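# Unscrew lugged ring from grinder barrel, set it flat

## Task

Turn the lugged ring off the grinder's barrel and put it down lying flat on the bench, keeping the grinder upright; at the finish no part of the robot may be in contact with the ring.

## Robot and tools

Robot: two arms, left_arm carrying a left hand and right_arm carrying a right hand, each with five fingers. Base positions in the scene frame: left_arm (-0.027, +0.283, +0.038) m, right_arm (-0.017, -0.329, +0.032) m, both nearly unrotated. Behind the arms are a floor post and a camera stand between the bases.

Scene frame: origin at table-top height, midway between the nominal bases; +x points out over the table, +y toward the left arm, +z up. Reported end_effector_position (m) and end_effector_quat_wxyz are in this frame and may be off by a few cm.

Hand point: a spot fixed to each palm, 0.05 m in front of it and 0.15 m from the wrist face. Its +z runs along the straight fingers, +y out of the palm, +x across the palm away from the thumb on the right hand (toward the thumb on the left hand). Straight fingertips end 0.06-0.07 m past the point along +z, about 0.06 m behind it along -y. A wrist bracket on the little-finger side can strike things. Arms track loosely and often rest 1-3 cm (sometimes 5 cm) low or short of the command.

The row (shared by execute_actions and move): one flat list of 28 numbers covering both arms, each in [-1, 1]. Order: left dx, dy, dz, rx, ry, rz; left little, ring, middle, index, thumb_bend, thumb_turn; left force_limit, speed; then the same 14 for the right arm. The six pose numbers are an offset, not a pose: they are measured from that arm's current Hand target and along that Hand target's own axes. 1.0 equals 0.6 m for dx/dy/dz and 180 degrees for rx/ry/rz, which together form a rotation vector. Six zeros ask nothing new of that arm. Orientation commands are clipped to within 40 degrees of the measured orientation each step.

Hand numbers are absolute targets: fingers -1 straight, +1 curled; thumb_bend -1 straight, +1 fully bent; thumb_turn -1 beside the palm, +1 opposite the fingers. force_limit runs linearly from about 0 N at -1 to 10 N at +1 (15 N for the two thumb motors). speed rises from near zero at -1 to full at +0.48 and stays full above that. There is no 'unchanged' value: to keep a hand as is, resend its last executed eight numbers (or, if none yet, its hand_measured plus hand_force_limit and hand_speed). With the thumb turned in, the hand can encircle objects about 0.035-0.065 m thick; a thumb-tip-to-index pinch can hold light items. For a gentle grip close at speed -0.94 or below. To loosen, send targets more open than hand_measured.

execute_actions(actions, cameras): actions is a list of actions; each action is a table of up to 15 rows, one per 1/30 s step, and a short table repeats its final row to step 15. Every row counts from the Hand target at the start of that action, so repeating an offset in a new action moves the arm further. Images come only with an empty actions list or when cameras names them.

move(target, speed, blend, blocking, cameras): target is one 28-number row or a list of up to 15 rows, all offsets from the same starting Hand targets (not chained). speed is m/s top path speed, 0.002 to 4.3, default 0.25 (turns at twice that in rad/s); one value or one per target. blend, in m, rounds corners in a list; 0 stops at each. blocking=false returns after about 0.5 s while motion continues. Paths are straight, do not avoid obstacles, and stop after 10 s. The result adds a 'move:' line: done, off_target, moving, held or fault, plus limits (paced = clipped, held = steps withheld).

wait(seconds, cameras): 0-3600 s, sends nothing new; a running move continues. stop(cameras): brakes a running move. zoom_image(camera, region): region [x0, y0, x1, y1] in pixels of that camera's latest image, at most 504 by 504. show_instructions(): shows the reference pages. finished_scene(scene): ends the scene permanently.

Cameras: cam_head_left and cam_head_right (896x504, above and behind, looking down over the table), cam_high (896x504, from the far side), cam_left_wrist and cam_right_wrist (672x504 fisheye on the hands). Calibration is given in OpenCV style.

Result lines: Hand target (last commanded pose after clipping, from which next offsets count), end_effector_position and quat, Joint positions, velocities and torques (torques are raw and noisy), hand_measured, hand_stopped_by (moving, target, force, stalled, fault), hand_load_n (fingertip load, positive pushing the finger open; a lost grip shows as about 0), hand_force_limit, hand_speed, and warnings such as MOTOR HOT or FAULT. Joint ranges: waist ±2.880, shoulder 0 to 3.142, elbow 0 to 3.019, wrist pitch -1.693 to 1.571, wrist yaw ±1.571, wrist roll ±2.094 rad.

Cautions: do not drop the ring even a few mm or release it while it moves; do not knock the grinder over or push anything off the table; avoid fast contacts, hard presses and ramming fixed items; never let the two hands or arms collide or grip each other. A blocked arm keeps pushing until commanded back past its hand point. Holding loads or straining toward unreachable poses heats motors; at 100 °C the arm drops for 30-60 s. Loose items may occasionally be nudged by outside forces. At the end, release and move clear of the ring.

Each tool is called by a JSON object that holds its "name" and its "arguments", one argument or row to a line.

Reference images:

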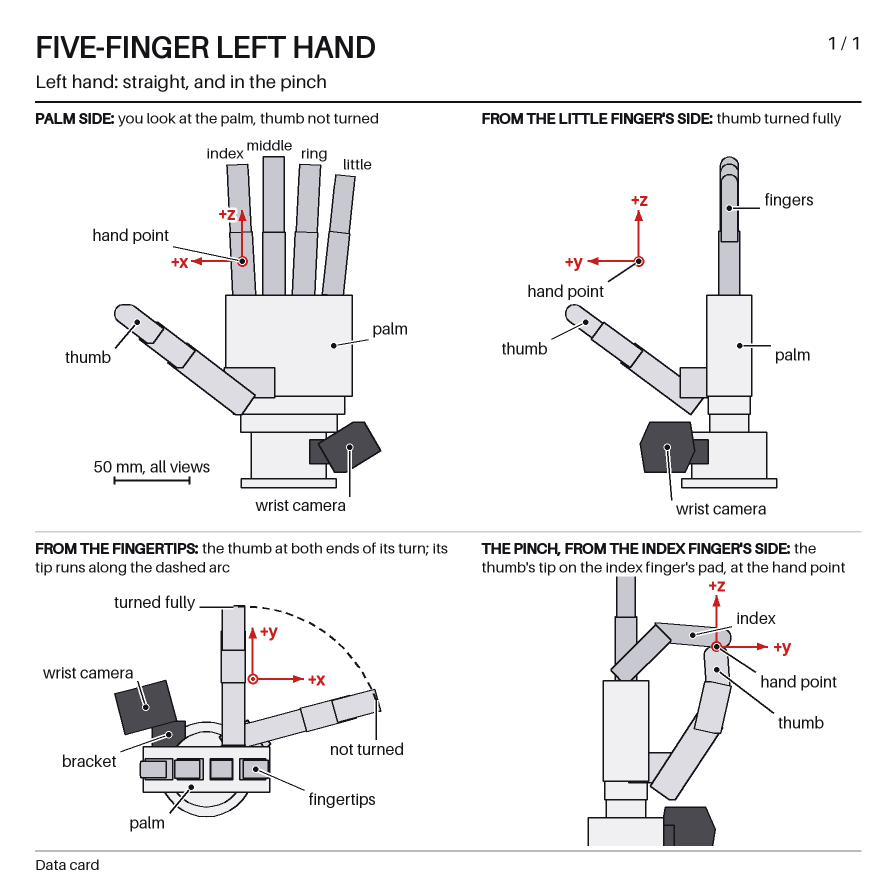

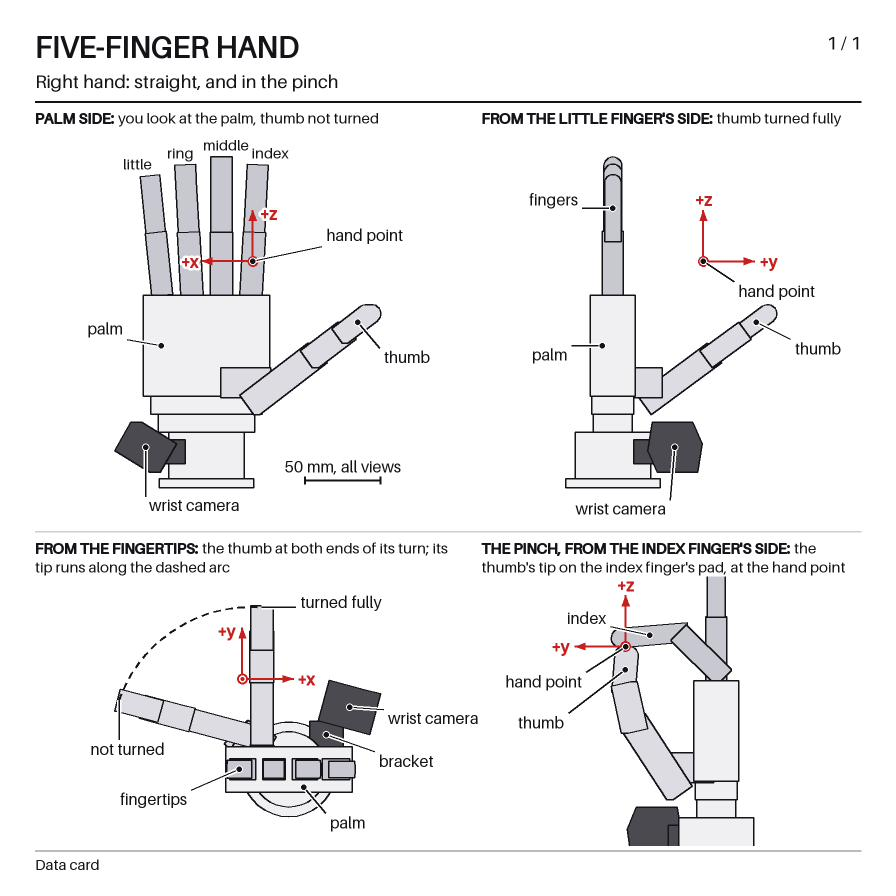

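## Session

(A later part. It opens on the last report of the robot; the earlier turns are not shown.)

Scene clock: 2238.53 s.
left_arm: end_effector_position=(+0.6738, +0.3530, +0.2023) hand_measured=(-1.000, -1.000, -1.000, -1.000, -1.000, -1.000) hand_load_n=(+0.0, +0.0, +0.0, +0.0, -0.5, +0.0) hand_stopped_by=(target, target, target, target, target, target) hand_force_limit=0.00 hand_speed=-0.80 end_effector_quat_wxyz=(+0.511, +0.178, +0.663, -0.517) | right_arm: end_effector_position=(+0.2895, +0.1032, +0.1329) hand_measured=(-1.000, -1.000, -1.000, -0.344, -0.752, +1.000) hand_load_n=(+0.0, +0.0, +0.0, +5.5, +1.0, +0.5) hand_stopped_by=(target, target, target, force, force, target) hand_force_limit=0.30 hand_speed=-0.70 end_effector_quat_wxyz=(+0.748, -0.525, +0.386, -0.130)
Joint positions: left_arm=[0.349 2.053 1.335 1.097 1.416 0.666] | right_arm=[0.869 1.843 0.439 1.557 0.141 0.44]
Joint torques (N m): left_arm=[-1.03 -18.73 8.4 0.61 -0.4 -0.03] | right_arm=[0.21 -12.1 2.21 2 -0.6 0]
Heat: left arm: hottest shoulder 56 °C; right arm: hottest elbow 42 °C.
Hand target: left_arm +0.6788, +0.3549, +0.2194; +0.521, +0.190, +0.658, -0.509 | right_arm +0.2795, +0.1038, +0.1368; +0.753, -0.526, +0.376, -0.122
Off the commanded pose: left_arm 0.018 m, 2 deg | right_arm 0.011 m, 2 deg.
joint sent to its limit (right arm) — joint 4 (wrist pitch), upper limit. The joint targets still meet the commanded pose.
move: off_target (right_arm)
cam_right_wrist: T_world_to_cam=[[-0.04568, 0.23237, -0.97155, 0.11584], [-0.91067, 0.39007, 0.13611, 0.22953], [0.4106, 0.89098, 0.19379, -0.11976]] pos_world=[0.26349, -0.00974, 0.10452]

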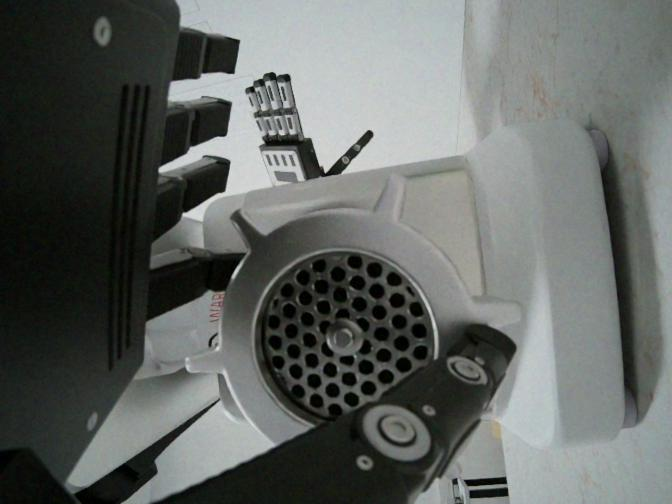

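{"name": "move", "arguments": {
  "target": [
    [0,0,0,0,0,0,-1,-1,-1,-1,-1,-1,0,-0.8,0,0,0,0,0,0,-1,-1,-1,-1,-1,1,0.3,-0.2],
    [0,0,0,0,0,0,-1,-1,-1,-1,-1,-1,0,-0.8,0.0178,-0.0217,-0.0697,0,0,0,-1,-1,-1,-1,-1,1,0.3,-0.2],
    [0,0,0,0,0,0,-1,-1,-1,-1,-1,-1,0,-0.8,0.0142,-0.0283,-0.0415,-0.008,0.0737,0.3756,-1,-1,-1,-1,-1,1,0.3,-0.2]
  ],
  "speed": [0.2,0.25,0.45],
  "cameras": ["cam_right_wrist","cam_head_left","cam_high"]
}}

{"name": "zoom_image", "arguments": {
  "camera": "cam_head_left",
  "region": [440, 250, 540, 350]
}}

{"name": "zoom_image", "arguments": {
  "camera": "cam_high",
  "region": [390, 90, 510, 210]
}}

Scene clock: 2257.77 s.
left_arm: end_effector_position=(+0.6738, +0.3530, +0.2023) hand_measured=(-1.000, -1.000, -1.000, -1.000, -1.000, -1.000) hand_load_n=(+0.0, +0.0, +0.0, +0.0, +0.0, +0.0) hand_stopped_by=(target, target, target, target, target, target) hand_force_limit=0.00 hand_speed=-0.80 end_effector_quat_wxyz=(+0.511, +0.178, +0.663, -0.517) | right_arm: end_effector_position=(+0.2725, +0.0672, +0.1442) hand_measured=(-1.000, -1.000, -1.000, -1.000, -1.000, +1.000) hand_load_n=(+0.0, +0.0, +0.0, +0.0, +0.0, +0.0) hand_stopped_by=(target, target, target, target, target, target) hand_force_limit=0.30 hand_speed=-0.20 end_effector_quat_wxyz=(+0.645, -0.223, +0.685, +0.257)
Joint positions: left_arm=[0.349 2.053 1.335 1.097 1.416 0.666] | right_arm=[0.874 1.884 0.341 1.506 0.218 1.643]
Joint torques (N m): left_arm=[-0.97 -19.14 8.57 0.73 -0.43 -0.02] | right_arm=[0.56 -9.99 3.47 1.1 0.16 0.22]
Heat: left arm: hottest shoulder 56 °C; right arm: hottest elbow 42 °C.
Hand target: left_arm +0.6788, +0.3549, +0.2194; +0.521, +0.190, +0.658, -0.509 | right_arm +0.2718, +0.0744, +0.1439; +0.641, -0.221, +0.686, +0.265
Off the commanded pose: left_arm 0.018 m, 2 deg | right_arm 0.007 m, 1 deg.
move: done
cam_right_wrist: T_world_to_cam=[[-0.64875, 0.73582, -0.19412, 0.15276], [-0.36439, -0.07643, 0.9281, -0.00515], [0.66809, 0.67285, 0.31771, -0.15627]] pos_world=[0.20162, -0.00765, 0.08408]
Images, in order (width x height): cam_head_left 896x504, cam_high 896x504, cam_right_wrist 672x504.

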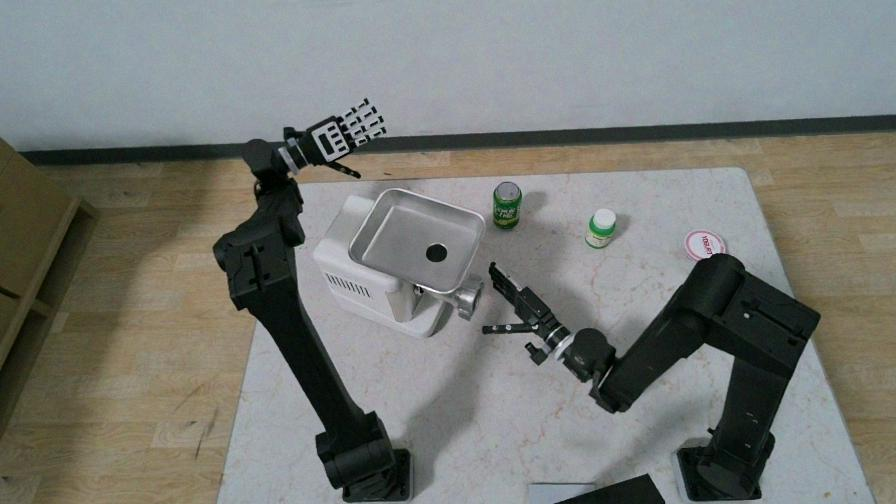

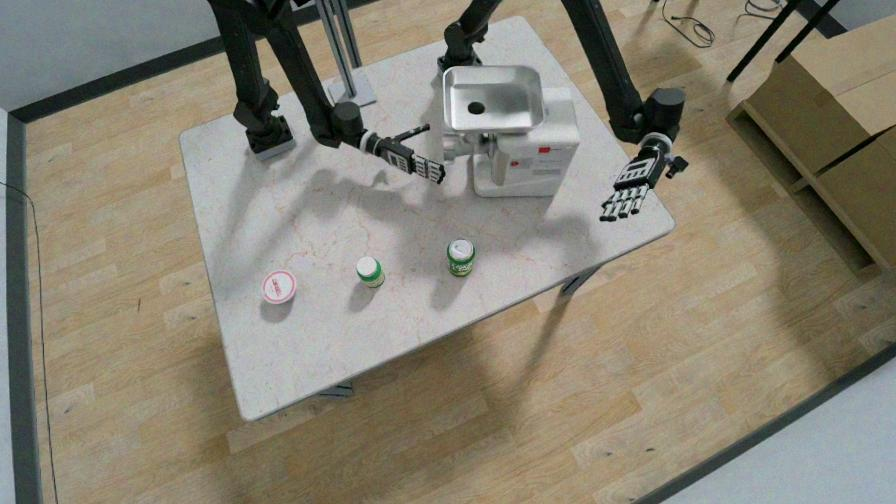

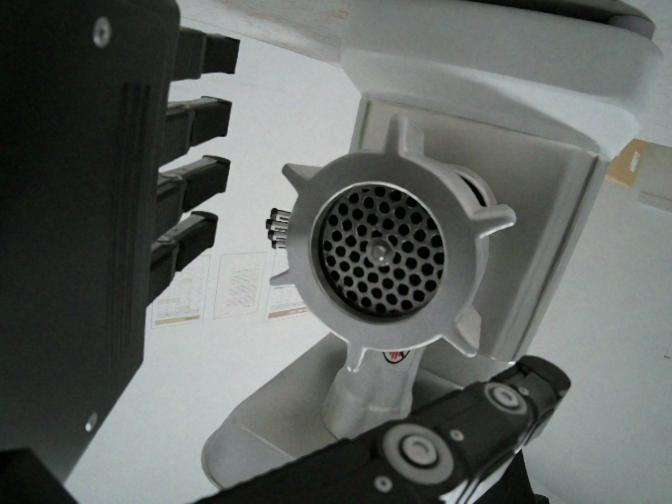

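Scaled by 5.040 from the camera's image (finer frame: 1280x720).

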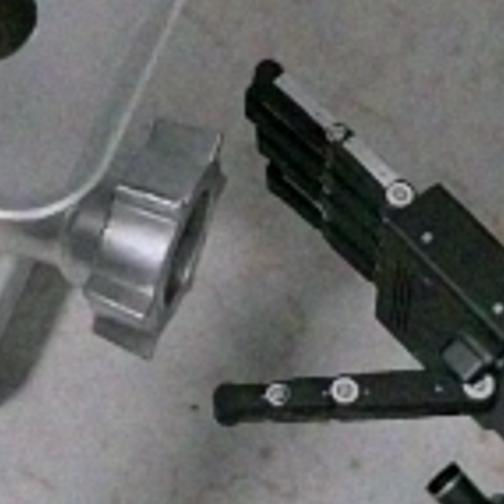

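Scaled by 4.200 from the camera's image (finer frame: 1280x720).

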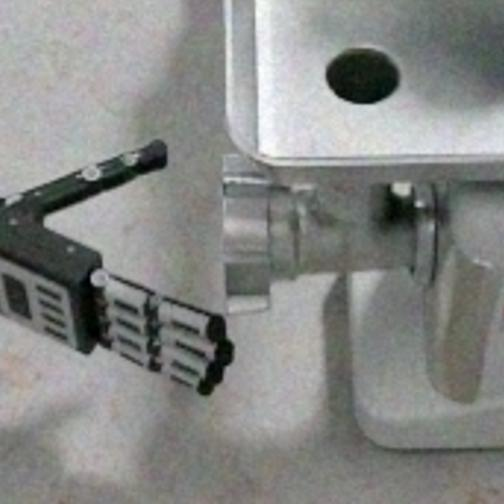

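{"name": "move", "arguments": {
  "target": [
    [0,0,0,0,0,0,-1,-1,-1,-1,-1,-1,0,-0.8,0.0066,0.0405,0.0868,0,0,0,-1,-1,-1,-1,-1,1,0.3,-0.2],
    [0,0,0,0,0,0,-1,-1,-1,-1,-1,-1,0,-0.8,0.0066,0.0405,0.0868,0,0,0,-1,-1,-1,0.32,0.32,1,0.3,-0.7]
  ],
  "speed": [0.2,0.2]
}}

{"name": "move", "arguments": {
  "target": [0,0,0,0,0,0,-1,-1,-1,-1,-1,-1,0,-0.8,-0.013,0.0057,-0.0117,0,-0.0587,-0.1258,-1,-1,-1,0.32,0.32,1,0.3,-0.7],
  "speed": 0.25
}}

{"name": "move", "arguments": {
  "target": [0,0,0,0,0,0,-1,-1,-1,-1,-1,-1,0,-0.8,0.009,0.003,-0.005,0,0,-0.139,-1,-1,-1,0.32,0.32,1,0.3,-0.7],
  "speed": 0.25
}}

{"name": "move", "arguments": {
  "target": [0,0,0,0,0,0,-1,-1,-1,-1,-1,-1,0,-0.8,0.009,0.003,-0.005,-0.0076,-0.0204,-0.11,-1,-1,-1,0.32,0.32,1,0.3,-0.7],
  "speed": 0.25,
  "cameras": ["cam_right_wrist"]
}}

Scene clock: 2270.17 s.
left_arm: end_effector_position=(+0.6738, +0.3530, +0.2023) hand_measured=(-1.000, -1.000, -1.000, -1.000, -1.000, -1.000) hand_load_n=(+0.0, +0.0, +0.0, +0.0, +0.0, +0.0) hand_stopped_by=(target, target, target, target, target, target) hand_force_limit=0.00 hand_speed=-0.80 end_effector_quat_wxyz=(+0.511, +0.178, +0.663, -0.517) | right_arm: end_effector_position=(+0.2929, +0.1201, +0.1408) hand_measured=(-1.000, -1.000, -1.000, -0.370, -0.740, +1.000) hand_load_n=(+0.0, +0.0, +0.0, +8.5, +15.5, +0.0) hand_stopped_by=(target, target, target, force, force, target) hand_force_limit=0.30 hand_speed=-0.70 end_effector_quat_wxyz=(+0.644, -0.225, +0.684, +0.260)
Joint positions: left_arm=[0.349 2.053 1.335 1.097 1.416 0.666] | right_arm=[0.918 1.921 0.489 1.394 0.254 1.646]
Joint torques (N m): left_arm=[-1.08 -19.37 8.54 0.68 -0.42 0] | right_arm=[-0.21 -11.34 4.75 1.1 0.17 0.17]
Heat: left arm: hottest shoulder 56 °C; right arm: hottest elbow 42 °C.
Hand target: left_arm +0.6788, +0.3549, +0.2194; +0.521, +0.190, +0.658, -0.509 | right_arm +0.2955, +0.1267, +0.1400; +0.641, -0.221, +0.686, +0.265
Off the commanded pose: left_arm 0.018 m, 2 deg | right_arm 0.007 m, 1 deg.
move: done

Scene clock: 2271.83 s.
left_arm: end_effector_position=(+0.6738, +0.3530, +0.2023) hand_measured=(-1.000, -1.000, -1.000, -1.000, -1.000, -1.000) hand_load_n=(+0.0, +0.0, +0.0, +0.0, +0.0, +0.0) hand_stopped_by=(target, target, target, target, target, target) hand_force_limit=0.00 hand_speed=-0.80 end_effector_quat_wxyz=(+0.511, +0.178, +0.663, -0.517) | right_arm: end_effector_position=(+0.2879, +0.1220, +0.1371) hand_measured=(-1.000, -1.000, -1.000, -0.370, -0.740, +1.000) hand_load_n=(+0.0, +0.0, +0.0, +18.0, +13.5, +3.0) hand_stopped_by=(target, target, target, force, force, target) hand_force_limit=0.30 hand_speed=-0.70 end_effector_quat_wxyz=(+0.715, -0.327, +0.598, +0.155)
Joint positions: left_arm=[0.349 2.053 1.335 1.097 1.416 0.666] | right_arm=[0.9 1.965 0.493 1.546 0.222 1.268]
Joint torques (N m): left_arm=[-0.97 -18.43 8.51 0.59 -0.39 -0.02] | right_arm=[-1.14 -12.92 3.56 2.52 -0.57 -0.34]
Heat: left arm: hottest shoulder 56 °C; right arm: hottest elbow 42 °C.
Hand target: left_arm +0.6788, +0.3549, +0.2194; +0.521, +0.190, +0.658, -0.509 | right_arm +0.2885, +0.1245, +0.1483; +0.740, -0.326, +0.567, +0.153
Off the commanded pose: left_arm 0.018 m, 2 deg | right_arm 0.011 m, 5 deg.
joint sent to its limit (right arm) — joint 4 (wrist pitch), upper limit. The joint targets still meet the commanded pose.
move: off_target (right_arm)

Scene clock: 2273.60 s.
left_arm: end_effector_position=(+0.6738, +0.3530, +0.2023) hand_measured=(-1.000, -1.000, -1.000, -1.000, -1.000, -1.000) hand_load_n=(+0.0, +0.0, +0.0, +0.0, +0.0, +0.0) hand_stopped_by=(target, target, target, target, target, target) hand_force_limit=0.00 hand_speed=-0.80 end_effector_quat_wxyz=(+0.511, +0.178, +0.663, -0.517) | right_arm: end_effector_position=(+0.2883, +0.1174, +0.1323) hand_measured=(-1.000, -1.000, -1.000, -0.370, -0.740, +1.000) hand_load_n=(+0.0, +0.0, +0.0, +23.5, +15.5, +5.0) hand_stopped_by=(target, target, target, force, force, target) hand_force_limit=0.30 hand_speed=-0.70 end_effector_quat_wxyz=(+0.745, -0.430, +0.509, +0.004)
Joint positions: left_arm=[0.349 2.053 1.335 1.097 1.416 0.666] | right_arm=[0.897 1.913 0.473 1.554 0.226 0.85]
Joint torques (N m): left_arm=[-1.08 -18.55 8.5 0.76 -0.37 -0.03] | right_arm=[-0.26 -13.39 3.84 1.72 -0.4 -0.57]
Heat: left arm: hottest shoulder 56 °C; right arm: hottest elbow 42 °C.
Hand target: left_arm +0.6788, +0.3549, +0.2194; +0.521, +0.190, +0.658, -0.509 | right_arm +0.2869, +0.1232, +0.1423; +0.756, -0.441, +0.483, -0.011
Off the commanded pose: left_arm 0.018 m, 2 deg | right_arm 0.012 m, 4 deg.
move: off_target (right_arm)

Scene clock: 2275.43 s.
left_arm: end_effector_position=(+0.6738, +0.3530, +0.2023) hand_measured=(-1.000, -1.000, -1.000, -1.000, -1.000, -1.000) hand_load_n=(+0.0, +0.0, -0.5, +0.0, +0.0, +0.0) hand_stopped_by=(target, target, target, target, target, target) hand_force_limit=0.00 hand_speed=-0.80 end_effector_quat_wxyz=(+0.511, +0.178, +0.663, -0.517) | right_arm: end_effector_position=(+0.2914, +0.1077, +0.1280) hand_measured=(-1.000, -1.000, -1.000, -0.370, -0.742, +1.000) hand_load_n=(+0.0, +0.0, +0.0, +11.5, +10.5, +0.0) hand_stopped_by=(target, target, target, force, force, target) hand_force_limit=0.30 hand_speed=-0.70 end_effector_quat_wxyz=(+0.745, -0.523, +0.394, -0.128)
Joint positions: left_arm=[0.349 2.053 1.335 1.097 1.416 0.666] | right_arm=[0.877 1.861 0.453 1.555 0.158 0.452]
Joint torques (N m): left_arm=[-0.56 -18.84 8.4 0.61 -0.37 -0.04] | right_arm=[0.56 -12.4 4.85 1.02 -0.8 -0.11]
Heat: left arm: hottest shoulder 56 °C; right arm: hottest elbow 42 °C.
Hand target: left_arm +0.6788, +0.3549, +0.2194; +0.521, +0.190, +0.658, -0.509 | right_arm +0.2869, +0.1198, +0.1368; +0.753, -0.527, +0.376, -0.121
Off the commanded pose: left_arm 0.018 m, 2 deg | right_arm 0.016 m, 2 deg.
move: off_target (right_arm)
cam_right_wrist: T_world_to_cam=[[-0.05884, 0.23712, -0.9697, 0.11319], [-0.90583, 0.39555, 0.15168, 0.22619], [0.41953, 0.88731, 0.19151, -0.12563]] pos_world=[0.26426, -0.00483, 0.09951]

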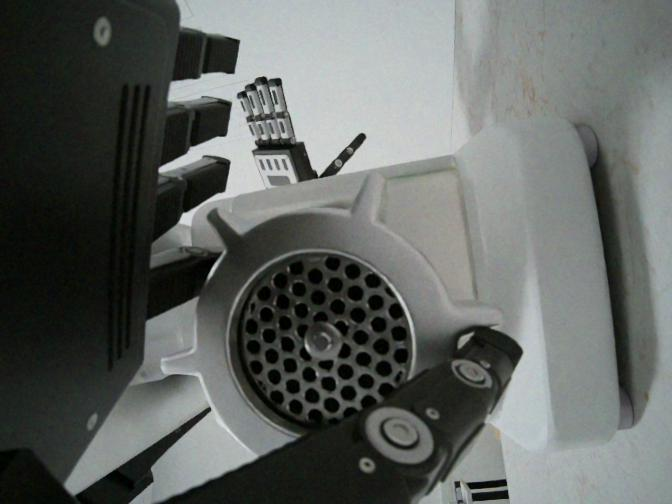

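{"name": "move", "arguments": {
  "target": [0,0,0,0,0,0,-1,-1,-1,-1,-1,-1,0,-0.8,0.008,-0.0095,-0.031,0,0,0,-1,-1,-1,0.32,0.32,1,0.3,-0.7],
  "speed": 0.2,
  "cameras": ["cam_right_wrist"]
}}

Scene clock: 2279.47 s.
left_arm: end_effector_position=(+0.6738, +0.3530, +0.2023) hand_measured=(-1.000, -1.000, -1.000, -1.000, -1.000, -1.000) hand_load_n=(+0.0, +0.0, +0.0, +0.0, +0.0, +0.0) hand_stopped_by=(target, target, target, target, target, target) hand_force_limit=0.00 hand_speed=-0.80 end_effector_quat_wxyz=(+0.511, +0.178, +0.663, -0.517) | right_arm: end_effector_position=(+0.2867, +0.1027, +0.1339) hand_measured=(-1.000, -1.000, -1.000, -0.370, -0.736, +1.000) hand_load_n=(+0.0, +0.0, -0.5, +3.0, +0.0, +0.0) hand_stopped_by=(target, target, target, force, force, target) hand_force_limit=0.30 hand_speed=-0.70 end_effector_quat_wxyz=(+0.748, -0.526, +0.383, -0.126)
Joint positions: left_arm=[0.349 2.053 1.335 1.097 1.416 0.666] | right_arm=[0.869 1.837 0.434 1.557 0.13 0.442]
Joint torques (N m): left_arm=[-0.5 -18.9 8.61 0.87 -0.42 -0.03] | right_arm=[0.09 -11.87 2.1 2.09 -0.3 0.01]
Heat: left arm: hottest shoulder 56 °C; right arm: hottest elbow 42 °C.
Hand target: left_arm +0.6788, +0.3549, +0.2194; +0.521, +0.190, +0.658, -0.509 | right_arm +0.2784, +0.1017, +0.1366; +0.753, -0.527, +0.376, -0.121
Off the commanded pose: left_arm 0.018 m, 2 deg | right_arm 0.009 m, 1 deg.
joint sent to its limit (right arm) — joint 4 (wrist pitch), upper limit. The joint targets still meet the commanded pose.
move: done
cam_right_wrist: T_world_to_cam=[[-0.04843, 0.23245, -0.9714, 0.11751], [-0.91468, 0.38038, 0.13663, 0.22906], [0.40126, 0.89514, 0.1942, -0.11618]] pos_world=[0.26182, -0.01045, 0.10541]

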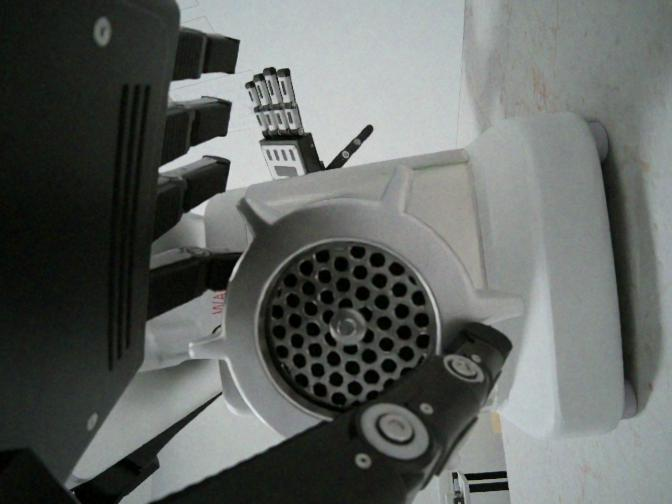

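{"name": "move", "arguments": {
  "target": [
    [0,0,0,0,0,0,-1,-1,-1,-1,-1,-1,0,-0.8,0,0,0,0,0,0,-1,-1,-1,-1,-1,1,0.3,-0.2],
    [0,0,0,0,0,0,-1,-1,-1,-1,-1,-1,0,-0.8,0.0178,-0.0217,-0.0697,0,0,0,-1,-1,-1,-1,-1,1,0.3,-0.2],
    [0,0,0,0,0,0,-1,-1,-1,-1,-1,-1,0,-0.8,0.0138,-0.028,-0.0393,-0.008,0.0737,0.3756,-1,-1,-1,-1,-1,1,0.3,-0.2]
  ],
  "speed": [0.25,0.3,0.5],
  "cameras": ["cam_right_wrist"]
}}

{"name": "move", "arguments": {
  "target": [
    [0,0,0,0,0,0,-1,-1,-1,-1,-1,-1,0,-0.8,0.0066,0.0405,0.0868,0,0,0,-1,-1,-1,-1,-1,1,0.3,-0.2],
    [0,0,0,0,0,0,-1,-1,-1,-1,-1,-1,0,-0.8,0.0066,0.0405,0.0868,0,0,0,-1,-1,-1,0.32,0.32,1,0.3,-0.7]
  ],
  "speed": [0.2,0.2]
}}

{"name": "move", "arguments": {
  "target": [0,0,0,0,0,0,-1,-1,-1,-1,-1,-1,0,-0.8,-0.013,0.0057,-0.0117,0,-0.0587,-0.1258,-1,-1,-1,0.32,0.32,1,0.3,-0.7],
  "speed": 0.25
}}

{"name": "move", "arguments": {
  "target": [0,0,0,0,0,0,-1,-1,-1,-1,-1,-1,0,-0.8,0.009,0.003,-0.005,0,0,-0.139,-1,-1,-1,0.32,0.32,1,0.3,-0.7],
  "speed": 0.25
}}

{"name": "move", "arguments": {
  "target": [0,0,0,0,0,0,-1,-1,-1,-1,-1,-1,0,-0.8,0.009,0.003,-0.005,-0.0076,-0.0204,-0.11,-1,-1,-1,0.32,0.32,1,0.3,-0.7],
  "speed": 0.25,
  "cameras": ["cam_right_wrist"]
}}

{"name": "move", "arguments": {
  "target": [0,0,0,0,0,0,-1,-1,-1,-1,-1,-1,0,-0.8,0.008,-0.0095,-0.031,0,0,0,-1,-1,-1,0.32,0.32,1,0.3,-0.7],
  "speed": 0.2,
  "cameras": ["cam_right_wrist"]
}}

Scene clock: 2305.40 s.
left_arm: end_effector_position=(+0.6738, +0.3530, +0.2023) hand_measured=(-1.000, -1.000, -1.000, -1.000, -1.000, -1.000) hand_load_n=(+0.0, +0.0, +0.0, +0.0, +0.0, +0.0) hand_stopped_by=(target, target, target, target, target, target) hand_force_limit=0.00 hand_speed=-0.80 end_effector_quat_wxyz=(+0.511, +0.178, +0.663, -0.517) | right_arm: end_effector_position=(+0.2722, +0.0661, +0.1441) hand_measured=(-1.000, -1.000, -1.000, -1.000, -1.000, +1.000) hand_load_n=(+0.0, +0.0, +0.0, +0.0, +0.0, +0.0) hand_stopped_by=(target, target, target, target, target, target) hand_force_limit=0.30 hand_speed=-0.20 end_effector_quat_wxyz=(+0.644, -0.223, +0.685, +0.257)
Joint positions: left_arm=[0.349 2.053 1.335 1.097 1.416 0.666] | right_arm=[0.872 1.882 0.338 1.506 0.215 1.644]
Joint torques (N m): left_arm=[-0.91 -19.02 8.49 0.61 -0.37 0.01] | right_arm=[0.56 -10.29 3.43 1.16 0.15 0.27]
Heat: left arm: hottest shoulder 56 °C; right arm: hottest elbow 41 °C.
Hand target: left_arm +0.6788, +0.3549, +0.2194; +0.521, +0.190, +0.658, -0.509 | right_arm +0.2714, +0.0732, +0.1440; +0.641, -0.221, +0.686, +0.265
Off the commanded pose: left_arm 0.018 m, 2 deg | right_arm 0.007 m, 1 deg.
move: done
cam_right_wrist: T_world_to_cam=[[-0.64954, 0.7352, -0.19386, 0.15351], [-0.36335, -0.07618, 0.92853, -0.00563], [0.66789, 0.67356, 0.31662, -0.15505]] pos_world=[0.20122, -0.00885, 0.08408]

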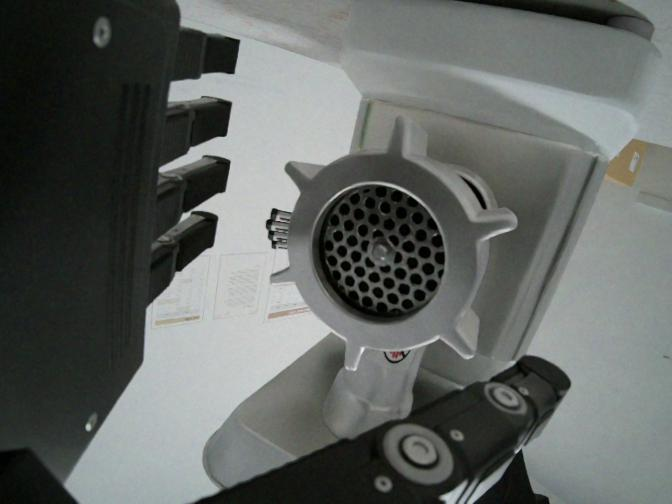

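Scene clock: 2307.37 s.
left_arm: end_effector_position=(+0.6738, +0.3530, +0.2023) hand_measured=(-1.000, -1.000, -1.000, -1.000, -1.000, -1.000) hand_load_n=(+0.0, +0.0, +0.0, +0.0, +0.0, +0.0) hand_stopped_by=(target, target, target, target, target, target) hand_force_limit=0.00 hand_speed=-0.80 end_effector_quat_wxyz=(+0.511, +0.178, +0.663, -0.517) | right_arm: end_effector_position=(+0.2925, +0.1192, +0.1406) hand_measured=(-1.000, -1.000, -1.000, -0.370, -0.740, +1.000) hand_load_n=(+0.0, +0.0, +0.0, +9.0, +15.5, +0.0) hand_stopped_by=(target, target, target, force, force, target) hand_force_limit=0.30 hand_speed=-0.70 end_effector_quat_wxyz=(+0.643, -0.225, +0.684, +0.260)
Joint positions: left_arm=[0.349 2.053 1.335 1.097 1.416 0.666] | right_arm=[0.917 1.919 0.486 1.394 0.252 1.647]
Joint torques (N m): left_arm=[-0.38 -19.14 8.69 0.57 -0.4 0.05] | right_arm=[-0.21 -11.28 4.72 1.14 0.16 0.17]
Heat: left arm: hottest shoulder 56 °C; right arm: hottest elbow 41 °C.
Hand target: left_arm +0.6788, +0.3549, +0.2194; +0.521, +0.190, +0.658, -0.509 | right_arm +0.2951, +0.1257, +0.1399; +0.641, -0.222, +0.686, +0.265
Off the commanded pose: left_arm 0.018 m, 2 deg | right_arm 0.007 m, 1 deg.
move: done

Scene clock: 2309.03 s.
left_arm: end_effector_position=(+0.6738, +0.3530, +0.2023) hand_measured=(-1.000, -1.000, -1.000, -1.000, -1.000, -1.000) hand_load_n=(+0.0, +0.0, +0.0, +0.0, +0.0, +0.0) hand_stopped_by=(target, target, target, target, target, target) hand_force_limit=0.00 hand_speed=-0.80 end_effector_quat_wxyz=(+0.511, +0.178, +0.663, -0.517) | right_arm: end_effector_position=(+0.2876, +0.1212, +0.1371) hand_measured=(-1.000, -1.000, -1.000, -0.370, -0.740, +1.000) hand_load_n=(+0.0, +0.0, +0.0, +17.5, +13.0, +2.0) hand_stopped_by=(target, target, target, force, force, target) hand_force_limit=0.30 hand_speed=-0.70 end_effector_quat_wxyz=(+0.715, -0.328, +0.597, +0.155)
Joint positions: left_arm=[0.349 2.053 1.335 1.097 1.416 0.666] | right_arm=[0.898 1.964 0.491 1.546 0.219 1.266]
Joint torques (N m): left_arm=[-1.08 -19.43 8.51 0.61 -0.42 0] | right_arm=[-1.2 -12.98 3.48 2.44 -0.55 -0.35]
Heat: left arm: hottest shoulder 56 °C; right arm: hottest elbow 41 °C.
Hand target: left_arm +0.6788, +0.3549, +0.2194; +0.521, +0.190, +0.658, -0.509 | right_arm +0.2882, +0.1234, +0.1483; +0.740, -0.326, +0.568, +0.153
Off the commanded pose: left_arm 0.018 m, 2 deg | right_arm 0.011 m, 4 deg.
joint sent to its limit (right arm) — joint 4 (wrist pitch), upper limit. The joint targets still meet the commanded pose.
move: off_target (right_arm)

Scene clock: 2310.80 s.
left_arm: end_effector_position=(+0.6738, +0.3530, +0.2023) hand_measured=(-1.000, -1.000, -1.000, -1.000, -1.000, -1.000) hand_load_n=(+0.0, +0.0, +0.0, +0.0, +0.0, +0.0) hand_stopped_by=(target, target, target, target, target, target) hand_force_limit=0.00 hand_speed=-0.80 end_effector_quat_wxyz=(+0.511, +0.178, +0.663, -0.517) | right_arm: end_effector_position=(+0.2878, +0.1164, +0.1322) hand_measured=(-1.000, -1.000, -1.000, -0.372, -0.740, +1.000) hand_load_n=(+0.0, +0.0, +0.0, +22.5, +15.0, +4.5) hand_stopped_by=(target, target, target, force, force, target) hand_force_limit=0.30 hand_speed=-0.70 end_effector_quat_wxyz=(+0.745, -0.432, +0.509, +0.004)
Joint positions: left_arm=[0.349 2.053 1.335 1.097 1.416 0.666] | right_arm=[0.896 1.911 0.47 1.554 0.223 0.847]
Joint torques (N m): left_arm=[-1.2 -19.31 8.59 0.59 -0.42 -0.06] | right_arm=[-0.21 -13.33 3.82 1.81 -0.36 -0.55]
Heat: left arm: hottest shoulder 56 °C; right arm: hottest elbow 41 °C.
Hand target: left_arm +0.6788, +0.3549, +0.2194; +0.521, +0.190, +0.658, -0.509 | right_arm +0.2866, +0.1221, +0.1423; +0.756, -0.442, +0.483, -0.011
Off the commanded pose: left_arm 0.018 m, 2 deg | right_arm 0.011 m, 4 deg.
move: off_target (right_arm)

Scene clock: 2312.47 s.
left_arm: end_effector_position=(+0.6738, +0.3530, +0.2023) hand_measured=(-1.000, -1.000, -1.000, -1.000, -1.000, -1.000) hand_load_n=(+0.0, +0.0, +0.0, +0.0, +0.0, +0.0) hand_stopped_by=(target, target, target, target, target, target) hand_force_limit=0.00 hand_speed=-0.80 end_effector_quat_wxyz=(+0.511, +0.178, +0.663, -0.517) | right_arm: end_effector_position=(+0.2879, +0.1095, +0.1297) hand_measured=(-1.000, -1.000, -1.000, -0.372, -0.740, +1.000) hand_load_n=(+0.0, -0.5, +0.0, +20.5, +16.5, +2.0) hand_stopped_by=(target, target, target, force, force, target) hand_force_limit=0.30 hand_speed=-0.70 end_effector_quat_wxyz=(+0.747, -0.518, +0.400, -0.115)
Joint positions: left_arm=[0.349 2.053 1.335 1.097 1.416 0.666] | right_arm=[0.882 1.86 0.452 1.554 0.156 0.481]
Joint torques (N m): left_arm=[-1.14 -19.08 8.36 0.58 -0.41 -0.01] | right_arm=[0.03 -12.45 4.75 1.1 -0.81 -0.34]
Heat: left arm: hottest shoulder 56 °C; right arm: hottest elbow 41 °C.
Hand target: left_arm +0.6788, +0.3549, +0.2194; +0.521, +0.190, +0.658, -0.509 | right_arm +0.2865, +0.1188, +0.1366; +0.752, -0.527, +0.376, -0.121
Off the commanded pose: left_arm 0.018 m, 2 deg | right_arm 0.012 m, 3 deg.
move: off_target (right_arm)
cam_right_wrist: T_world_to_cam=[[-0.08051, 0.25555, -0.96344, 0.11756], [-0.90655, 0.38303, 0.17735, 0.22026], [0.41434, 0.88769, 0.20083, -0.12581]] pos_world=[0.26128, -0.00273, 0.09947]

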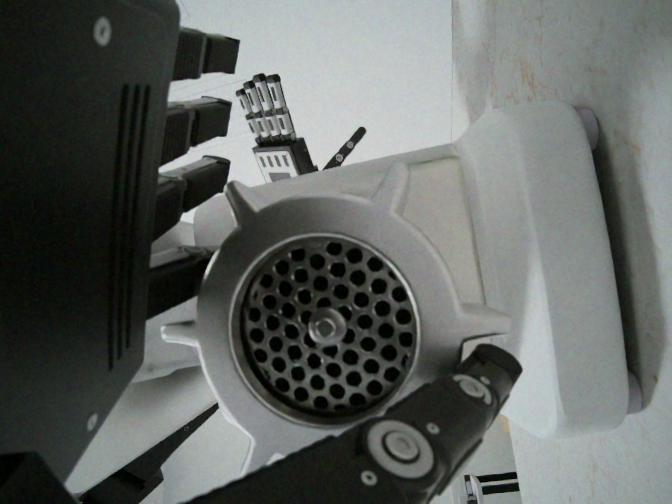

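Scene clock: 2313.20 s.
left_arm: end_effector_position=(+0.6738, +0.3530, +0.2023) hand_measured=(-1.000, -1.000, -1.000, -1.000, -1.000, -1.000) hand_load_n=(+0.0, +0.0, +0.0, +0.0, +0.0, +0.0) hand_stopped_by=(target, target, target, target, target, target) hand_force_limit=0.00 hand_speed=-0.80 end_effector_quat_wxyz=(+0.511, +0.178, +0.663, -0.517) | right_arm: end_effector_position=(+0.2843, +0.1030, +0.1354) hand_measured=(-1.000, -1.000, -1.000, -0.370, -0.736, +1.000) hand_load_n=(+0.0, +0.0, +0.0, +3.5, +0.0, +0.0) hand_stopped_by=(target, target, target, force, force, target) hand_force_limit=0.30 hand_speed=-0.70 end_effector_quat_wxyz=(+0.750, -0.524, +0.385, -0.120)
Joint positions: left_arm=[0.349 2.053 1.335 1.097 1.416 0.666] | right_arm=[0.871 1.835 0.431 1.559 0.128 0.454]
Joint torques (N m): left_arm=[-0.5 -19.25 8.47 0.76 -0.46 -0.04] | right_arm=[-0.26 -11.69 2.17 1.95 -0.32 -0.11]
Heat: left arm: hottest shoulder 56 °C; right arm: hottest elbow 41 °C.
Hand target: left_arm +0.6788, +0.3549, +0.2194; +0.521, +0.190, +0.658, -0.509 | right_arm +0.2782, +0.1005, +0.1365; +0.752, -0.527, +0.376, -0.121
Off the commanded pose: left_arm 0.018 m, 2 deg | right_arm 0.007 m, 1 deg.
joint sent to its limit (right arm) — joint 4 (wrist pitch), upper limit. The joint targets still meet the commanded pose.
move: done
cam_right_wrist: T_world_to_cam=[[-0.0569, 0.24142, -0.96875, 0.11989], [-0.91594, 0.37347, 0.14686, 0.22628], [0.39726, 0.89568, 0.19987, -0.11545]] pos_world=[0.25994, -0.01005, 0.10599]

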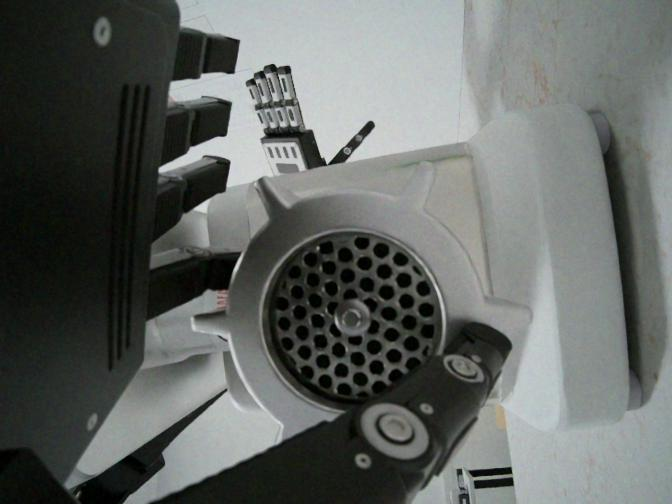

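{"name": "move", "arguments": {
  "target": [
    [0,0,0,0,0,0,-1,-1,-1,-1,-1,-1,0,-0.8,0,0,0,0,0,0,-1,-1,-1,-1,-1,1,0.3,-0.2],
    [0,0,0,0,0,0,-1,-1,-1,-1,-1,-1,0,-0.8,0.0178,-0.0217,-0.0697,0,0,0,-1,-1,-1,-1,-1,1,0.3,-0.2],
    [0,0,0,0,0,0,-1,-1,-1,-1,-1,-1,0,-0.8,0.0157,-0.0292,-0.0398,-0.0127,0.089,0.4109,-1,-1,-1,-1,-1,1,0.3,-0.2]
  ],
  "speed": [0.25,0.3,0.5],
  "cameras": ["cam_right_wrist","cam_head_left"]
}}

{"name": "zoom_image", "arguments": {
  "camera": "cam_head_left",
  "region": [440, 250, 540, 350]
}}

Scene clock: 2333.07 s.
left_arm: end_effector_position=(+0.6738, +0.3530, +0.2023) hand_measured=(-1.000, -1.000, -1.000, -1.000, -1.000, -1.000) hand_load_n=(+0.0, +0.0, +0.0, -0.5, +0.0, +0.0) hand_stopped_by=(target, target, target, target, target, target) hand_force_limit=0.00 hand_speed=-0.80 end_effector_quat_wxyz=(+0.511, +0.178, +0.663, -0.517) | right_arm: end_effector_position=(+0.2723, +0.0636, +0.1408) hand_measured=(-1.000, -1.000, -1.000, -1.000, -1.000, +1.000) hand_load_n=(+0.0, +0.0, +0.0, +0.0, +0.0, +0.0) hand_stopped_by=(target, target, target, target, target, target) hand_force_limit=0.30 hand_speed=-0.20 end_effector_quat_wxyz=(+0.610, -0.192, +0.714, +0.285)
Joint positions: left_arm=[0.349 2.053 1.335 1.097 1.416 0.666] | right_arm=[0.878 1.851 0.328 1.427 0.214 1.766]
Joint torques (N m): left_arm=[-0.56 -19.66 8.49 0.73 -0.49 0] | right_arm=[0.38 -10.52 3.63 1.14 0.16 0.2]
Heat: left arm: hottest shoulder 56 °C; right arm: hottest elbow 41 °C.
Hand target: left_arm +0.6788, +0.3549, +0.2194; +0.521, +0.190, +0.658, -0.509 | right_arm +0.2718, +0.0710, +0.1441; +0.608, -0.189, +0.713, +0.294
Off the commanded pose: left_arm 0.018 m, 2 deg | right_arm 0.008 m, 1 deg.
move: done
cam_right_wrist: T_world_to_cam=[[-0.66437, 0.74278, -0.083, 0.1428], [-0.25581, -0.12164, 0.95905, -0.03352], [0.70227, 0.65839, 0.27082, -0.15442]] pos_world=[0.19475, -0.00848, 0.08582]
Images, in order (width x height): cam_head_left 896x504, cam_right_wrist 672x504.

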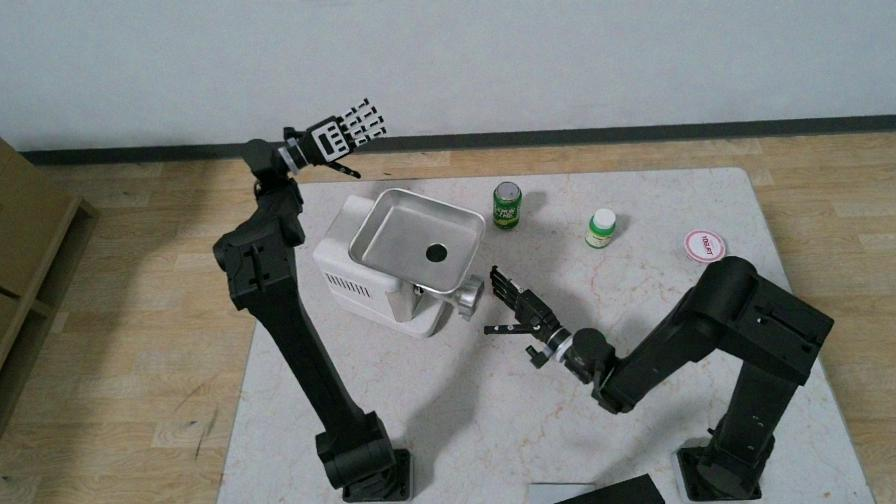

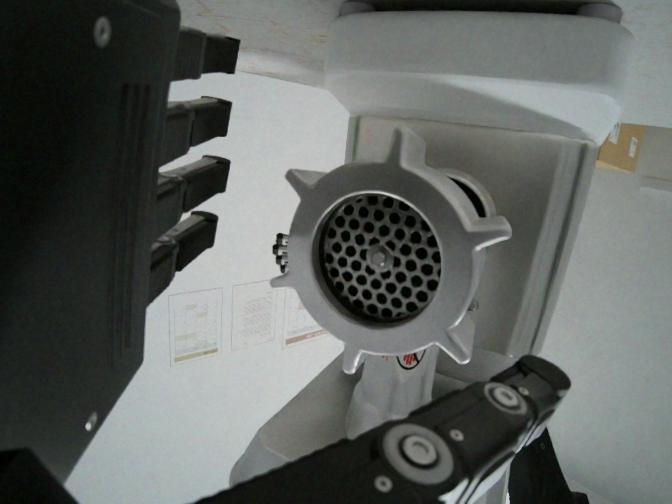

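Scaled by 5.040 from the camera's image (finer frame: 1280x720).

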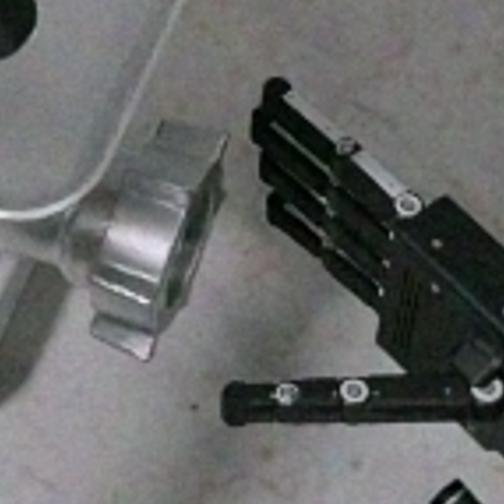

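{"name": "move", "arguments": {
  "target": [
    [0,0,0,0,0,0,-1,-1,-1,-1,-1,-1,0,-0.8,0.0,0.0423,0.0906,0,0,0,-1,-1,-1,-1,-1,1,0.3,-0.2],
    [0,0,0,0,0,0,-1,-1,-1,-1,-1,-1,0,-0.8,0.0,0.0423,0.0906,0,0,0,-1,-1,-1,0.32,0.32,1,0.3,-0.7]
  ],
  "speed": [0.2,0.2]
}}

{"name": "move", "arguments": {
  "target": [0,0,0,0,0,0,-1,-1,-1,-1,-1,-1,0,-0.8,-0.0113,0.0092,-0.0133,0,-0.0752,-0.1611,-1,-1,-1,0.32,0.32,1,0.3,-0.7],
  "speed": 0.25
}}

{"name": "move", "arguments": {
  "target": [0,0,0,0,0,0,-1,-1,-1,-1,-1,-1,0,-0.8,0.009,0.003,-0.005,0,0,-0.139,-1,-1,-1,0.32,0.32,1,0.3,-0.7],
  "speed": 0.25
}}

{"name": "move", "arguments": {
  "target": [0,0,0,0,0,0,-1,-1,-1,-1,-1,-1,0,-0.8,0.009,0.003,-0.005,-0.0076,-0.0204,-0.11,-1,-1,-1,0.32,0.32,1,0.3,-0.7],
  "speed": 0.25,
  "cameras": ["cam_right_wrist"]
}}

{"name": "move", "arguments": {
  "target": [0,0,0,0,0,0,-1,-1,-1,-1,-1,-1,0,-0.8,0.008,-0.0095,-0.031,0,0,0,-1,-1,-1,0.32,0.32,1,0.3,-0.7],
  "speed": 0.2,
  "cameras": ["cam_right_wrist"]
}}

Scene clock: 2356.83 s.
left_arm: end_effector_position=(+0.6738, +0.3530, +0.2023) hand_measured=(-1.000, -1.000, -1.000, -1.000, -1.000, -1.000) hand_load_n=(+0.0, +0.0, +0.0, +0.0, +0.0, +0.0) hand_stopped_by=(target, target, target, target, target, target) hand_force_limit=0.00 hand_speed=-0.80 end_effector_quat_wxyz=(+0.511, +0.178, +0.663, -0.517) | right_arm: end_effector_position=(+0.2939, +0.1179, +0.1422) hand_measured=(-1.000, -1.000, -1.000, -0.396, -0.728, +1.000) hand_load_n=(+0.0, +0.0, +0.0, +6.0, +13.5, +0.0) hand_stopped_by=(target, target, target, force, force, target) hand_force_limit=0.30 hand_speed=-0.70 end_effector_quat_wxyz=(+0.609, -0.193, +0.714, +0.288)
Joint positions: left_arm=[0.349 2.053 1.335 1.097 1.416 0.666] | right_arm=[0.921 1.875 0.479 1.3 0.25 1.772]
Joint torques (N m): left_arm=[-1.96 -19.37 8.44 0.85 -0.42 -0.02] | right_arm=[-0.21 -11.22 5.34 1.17 0.17 0.17]
Heat: left arm: hottest shoulder 56 °C; right arm: hottest elbow 41 °C.
Hand target: left_arm +0.6788, +0.3549, +0.2194; +0.521, +0.190, +0.658, -0.509 | right_arm +0.2969, +0.1255, +0.1442; +0.608, -0.189, +0.713, +0.294
Off the commanded pose: left_arm 0.018 m, 2 deg | right_arm 0.008 m, 1 deg.
move: done

Scene clock: 2358.83 s.
left_arm: end_effector_position=(+0.6738, +0.3530, +0.2023) hand_measured=(-1.000, -1.000, -1.000, -1.000, -1.000, -1.000) hand_load_n=(+0.0, +0.0, +0.0, +0.0, +0.0, +0.0) hand_stopped_by=(target, target, target, target, target, target) hand_force_limit=0.00 hand_speed=-0.80 end_effector_quat_wxyz=(+0.511, +0.178, +0.663, -0.517) | right_arm: end_effector_position=(+0.2857, +0.1204, +0.1392) hand_measured=(-1.000, -1.000, -1.000, -0.396, -0.728, +1.000) hand_load_n=(+0.0, +0.0, +0.0, +11.5, +10.5, +0.0) hand_stopped_by=(target, target, target, force, force, target) hand_force_limit=0.30 hand_speed=-0.70 end_effector_quat_wxyz=(+0.717, -0.334, +0.592, +0.150)
Joint positions: left_arm=[0.349 2.053 1.335 1.097 1.416 0.666] | right_arm=[0.897 1.953 0.485 1.545 0.213 1.247]
Joint torques (N m): left_arm=[-1.32 -19.14 8.46 0.8 -0.36 0] | right_arm=[-1.2 -12.51 4.12 2.55 -0.32 -0.14]
Heat: left arm: hottest shoulder 56 °C; right arm: hottest elbow 41 °C.
Hand target: left_arm +0.6788, +0.3549, +0.2194; +0.521, +0.190, +0.658, -0.509 | right_arm +0.2888, +0.1239, +0.1526; +0.741, -0.325, +0.567, +0.153
Off the commanded pose: left_arm 0.018 m, 2 deg | right_arm 0.014 m, 4 deg.
joint sent to its limit (right arm) — joint 4 (wrist pitch), upper limit. The joint targets still meet the commanded pose.
move: off_target (right_arm)

Scene clock: 2360.60 s.
left_arm: end_effector_position=(+0.6738, +0.3530, +0.2023) hand_measured=(-1.000, -1.000, -1.000, -1.000, -1.000, -1.000) hand_load_n=(+0.0, +0.0, +0.0, +0.0, +0.0, +0.0) hand_stopped_by=(target, target, target, target, target, target) hand_force_limit=0.00 hand_speed=-0.80 end_effector_quat_wxyz=(+0.511, +0.178, +0.663, -0.517) | right_arm: end_effector_position=(+0.2866, +0.1162, +0.1341) hand_measured=(-1.000, -1.000, -1.000, -0.396, -0.728, +1.000) hand_load_n=(+0.0, +0.0, +0.0, +18.0, +13.5, +4.0) hand_stopped_by=(target, target, target, force, force, target) hand_force_limit=0.30 hand_speed=-0.70 end_effector_quat_wxyz=(+0.746, -0.434, +0.506, +0.003)
Joint positions: left_arm=[0.349 2.053 1.335 1.097 1.416 0.666] | right_arm=[0.896 1.903 0.467 1.551 0.219 0.841]
Joint torques (N m): left_arm=[-0.79 -18.84 8.57 0.7 -0.4 0] | right_arm=[-0.15 -13.92 4.15 1.44 -0.18 -0.48]
Heat: left arm: hottest shoulder 56 °C; right arm: hottest elbow 41 °C.
Hand target: left_arm +0.6788, +0.3549, +0.2194; +0.521, +0.190, +0.658, -0.509 | right_arm +0.2872, +0.1225, +0.1466; +0.757, -0.440, +0.483, -0.011
Off the commanded pose: left_arm 0.018 m, 2 deg | right_arm 0.014 m, 3 deg.
move: off_target (right_arm)

Scene clock: 2362.20 s.
left_arm: end_effector_position=(+0.6738, +0.3530, +0.2023) hand_measured=(-1.000, -1.000, -1.000, -1.000, -1.000, -1.000) hand_load_n=(+0.0, +0.0, +0.0, -0.5, +0.0, +0.0) hand_stopped_by=(target, target, target, target, target, target) hand_force_limit=0.00 hand_speed=-0.80 end_effector_quat_wxyz=(+0.511, +0.178, +0.663, -0.517) | right_arm: end_effector_position=(+0.2832, +0.1098, +0.1321) hand_measured=(-1.000, -1.000, -1.000, -0.396, -0.728, +1.000) hand_load_n=(+0.0, +0.0, +0.0, +15.0, +15.0, +3.0) hand_stopped_by=(target, target, target, force, force, target) hand_force_limit=0.30 hand_speed=-0.70 end_effector_quat_wxyz=(+0.748, -0.520, +0.397, -0.111)
Joint positions: left_arm=[0.349 2.053 1.335 1.097 1.416 0.666] | right_arm=[0.887 1.849 0.444 1.551 0.15 0.483]
Joint torques (N m): left_arm=[-1.14 -19.66 8.65 0.61 -0.48 -0.04] | right_arm=[-0.56 -12.75 5.45 0.68 -0.55 -0.42]
Heat: left arm: hottest shoulder 56 °C; right arm: hottest elbow 41 °C.
Hand target: left_arm +0.6788, +0.3549, +0.2194; +0.521, +0.190, +0.658, -0.509 | right_arm +0.2871, +0.1192, +0.1408; +0.753, -0.526, +0.376, -0.121
Off the commanded pose: left_arm 0.018 m, 2 deg | right_arm 0.014 m, 3 deg.
move: off_target (right_arm)
cam_right_wrist: T_world_to_cam=[[-0.08378, 0.25628, -0.96297, 0.12029], [-0.91079, 0.37237, 0.17834, 0.21768], [0.40429, 0.892, 0.20222, -0.12237]] pos_world=[0.25781, -0.00274, 0.10176]

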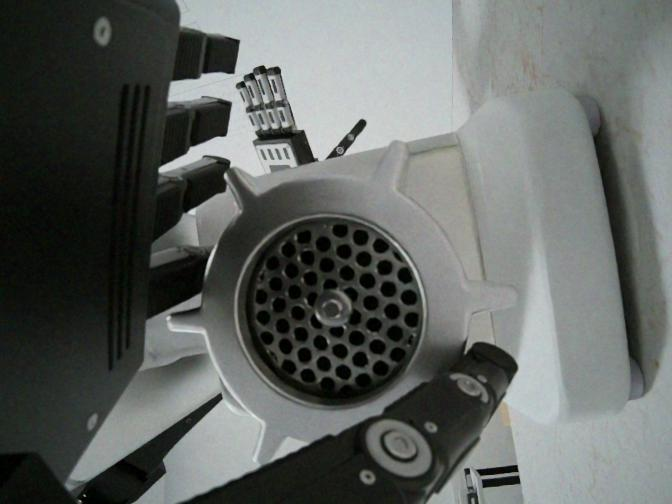

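Scene clock: 2362.87 s.
left_arm: end_effector_position=(+0.6738, +0.3530, +0.2023) hand_measured=(-1.000, -1.000, -1.000, -1.000, -1.000, -1.000) hand_load_n=(+0.0, +0.0, +0.0, +0.0, +0.0, +0.0) hand_stopped_by=(target, target, target, target, target, target) hand_force_limit=0.00 hand_speed=-0.80 end_effector_quat_wxyz=(+0.511, +0.178, +0.663, -0.517) | right_arm: end_effector_position=(+0.2797, +0.1044, +0.1371) hand_measured=(-1.000, -1.000, -1.000, -0.396, -0.724, +1.000) hand_load_n=(+0.0, +0.0, -0.5, +2.0, +0.0, +0.0) hand_stopped_by=(target, target, target, force, force, target) hand_force_limit=0.30 hand_speed=-0.70 end_effector_quat_wxyz=(+0.750, -0.526, +0.384, -0.115)
Joint positions: left_arm=[0.349 2.053 1.335 1.097 1.416 0.666] | right_arm=[0.879 1.824 0.426 1.551 0.127 0.458]
Joint torques (N m): left_arm=[-0.85 -19.78 8.72 0.58 -0.41 -0.02] | right_arm=[-1.08 -11.87 2.65 2 -0.22 -0.14]
Heat: left arm: hottest shoulder 56 °C; right arm: hottest elbow 41 °C.
Hand target: left_arm +0.6788, +0.3549, +0.2194; +0.521, +0.190, +0.658, -0.509 | right_arm +0.2787, +0.1011, +0.1409; +0.753, -0.526, +0.376, -0.121
Off the commanded pose: left_arm 0.018 m, 2 deg | right_arm 0.005 m, 1 deg.
move: done
cam_right_wrist: T_world_to_cam=[[-0.06324, 0.24196, -0.96822, 0.12259], [-0.91877, 0.36472, 0.15116, 0.22237], [0.38971, 0.89913, 0.19924, -0.11345]] pos_world=[0.25627, -0.00876, 0.10769]

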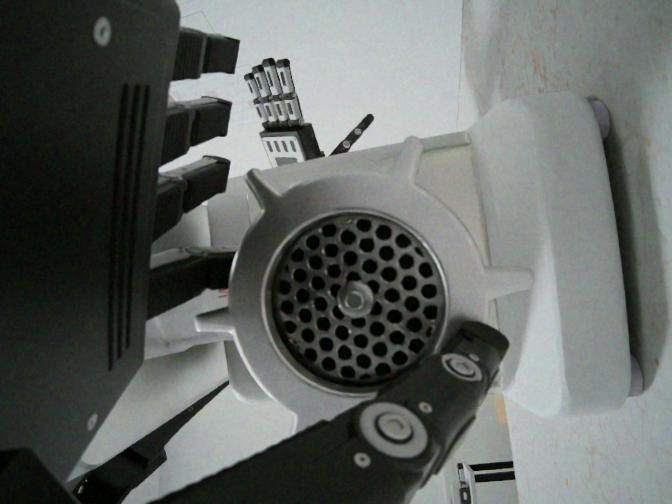

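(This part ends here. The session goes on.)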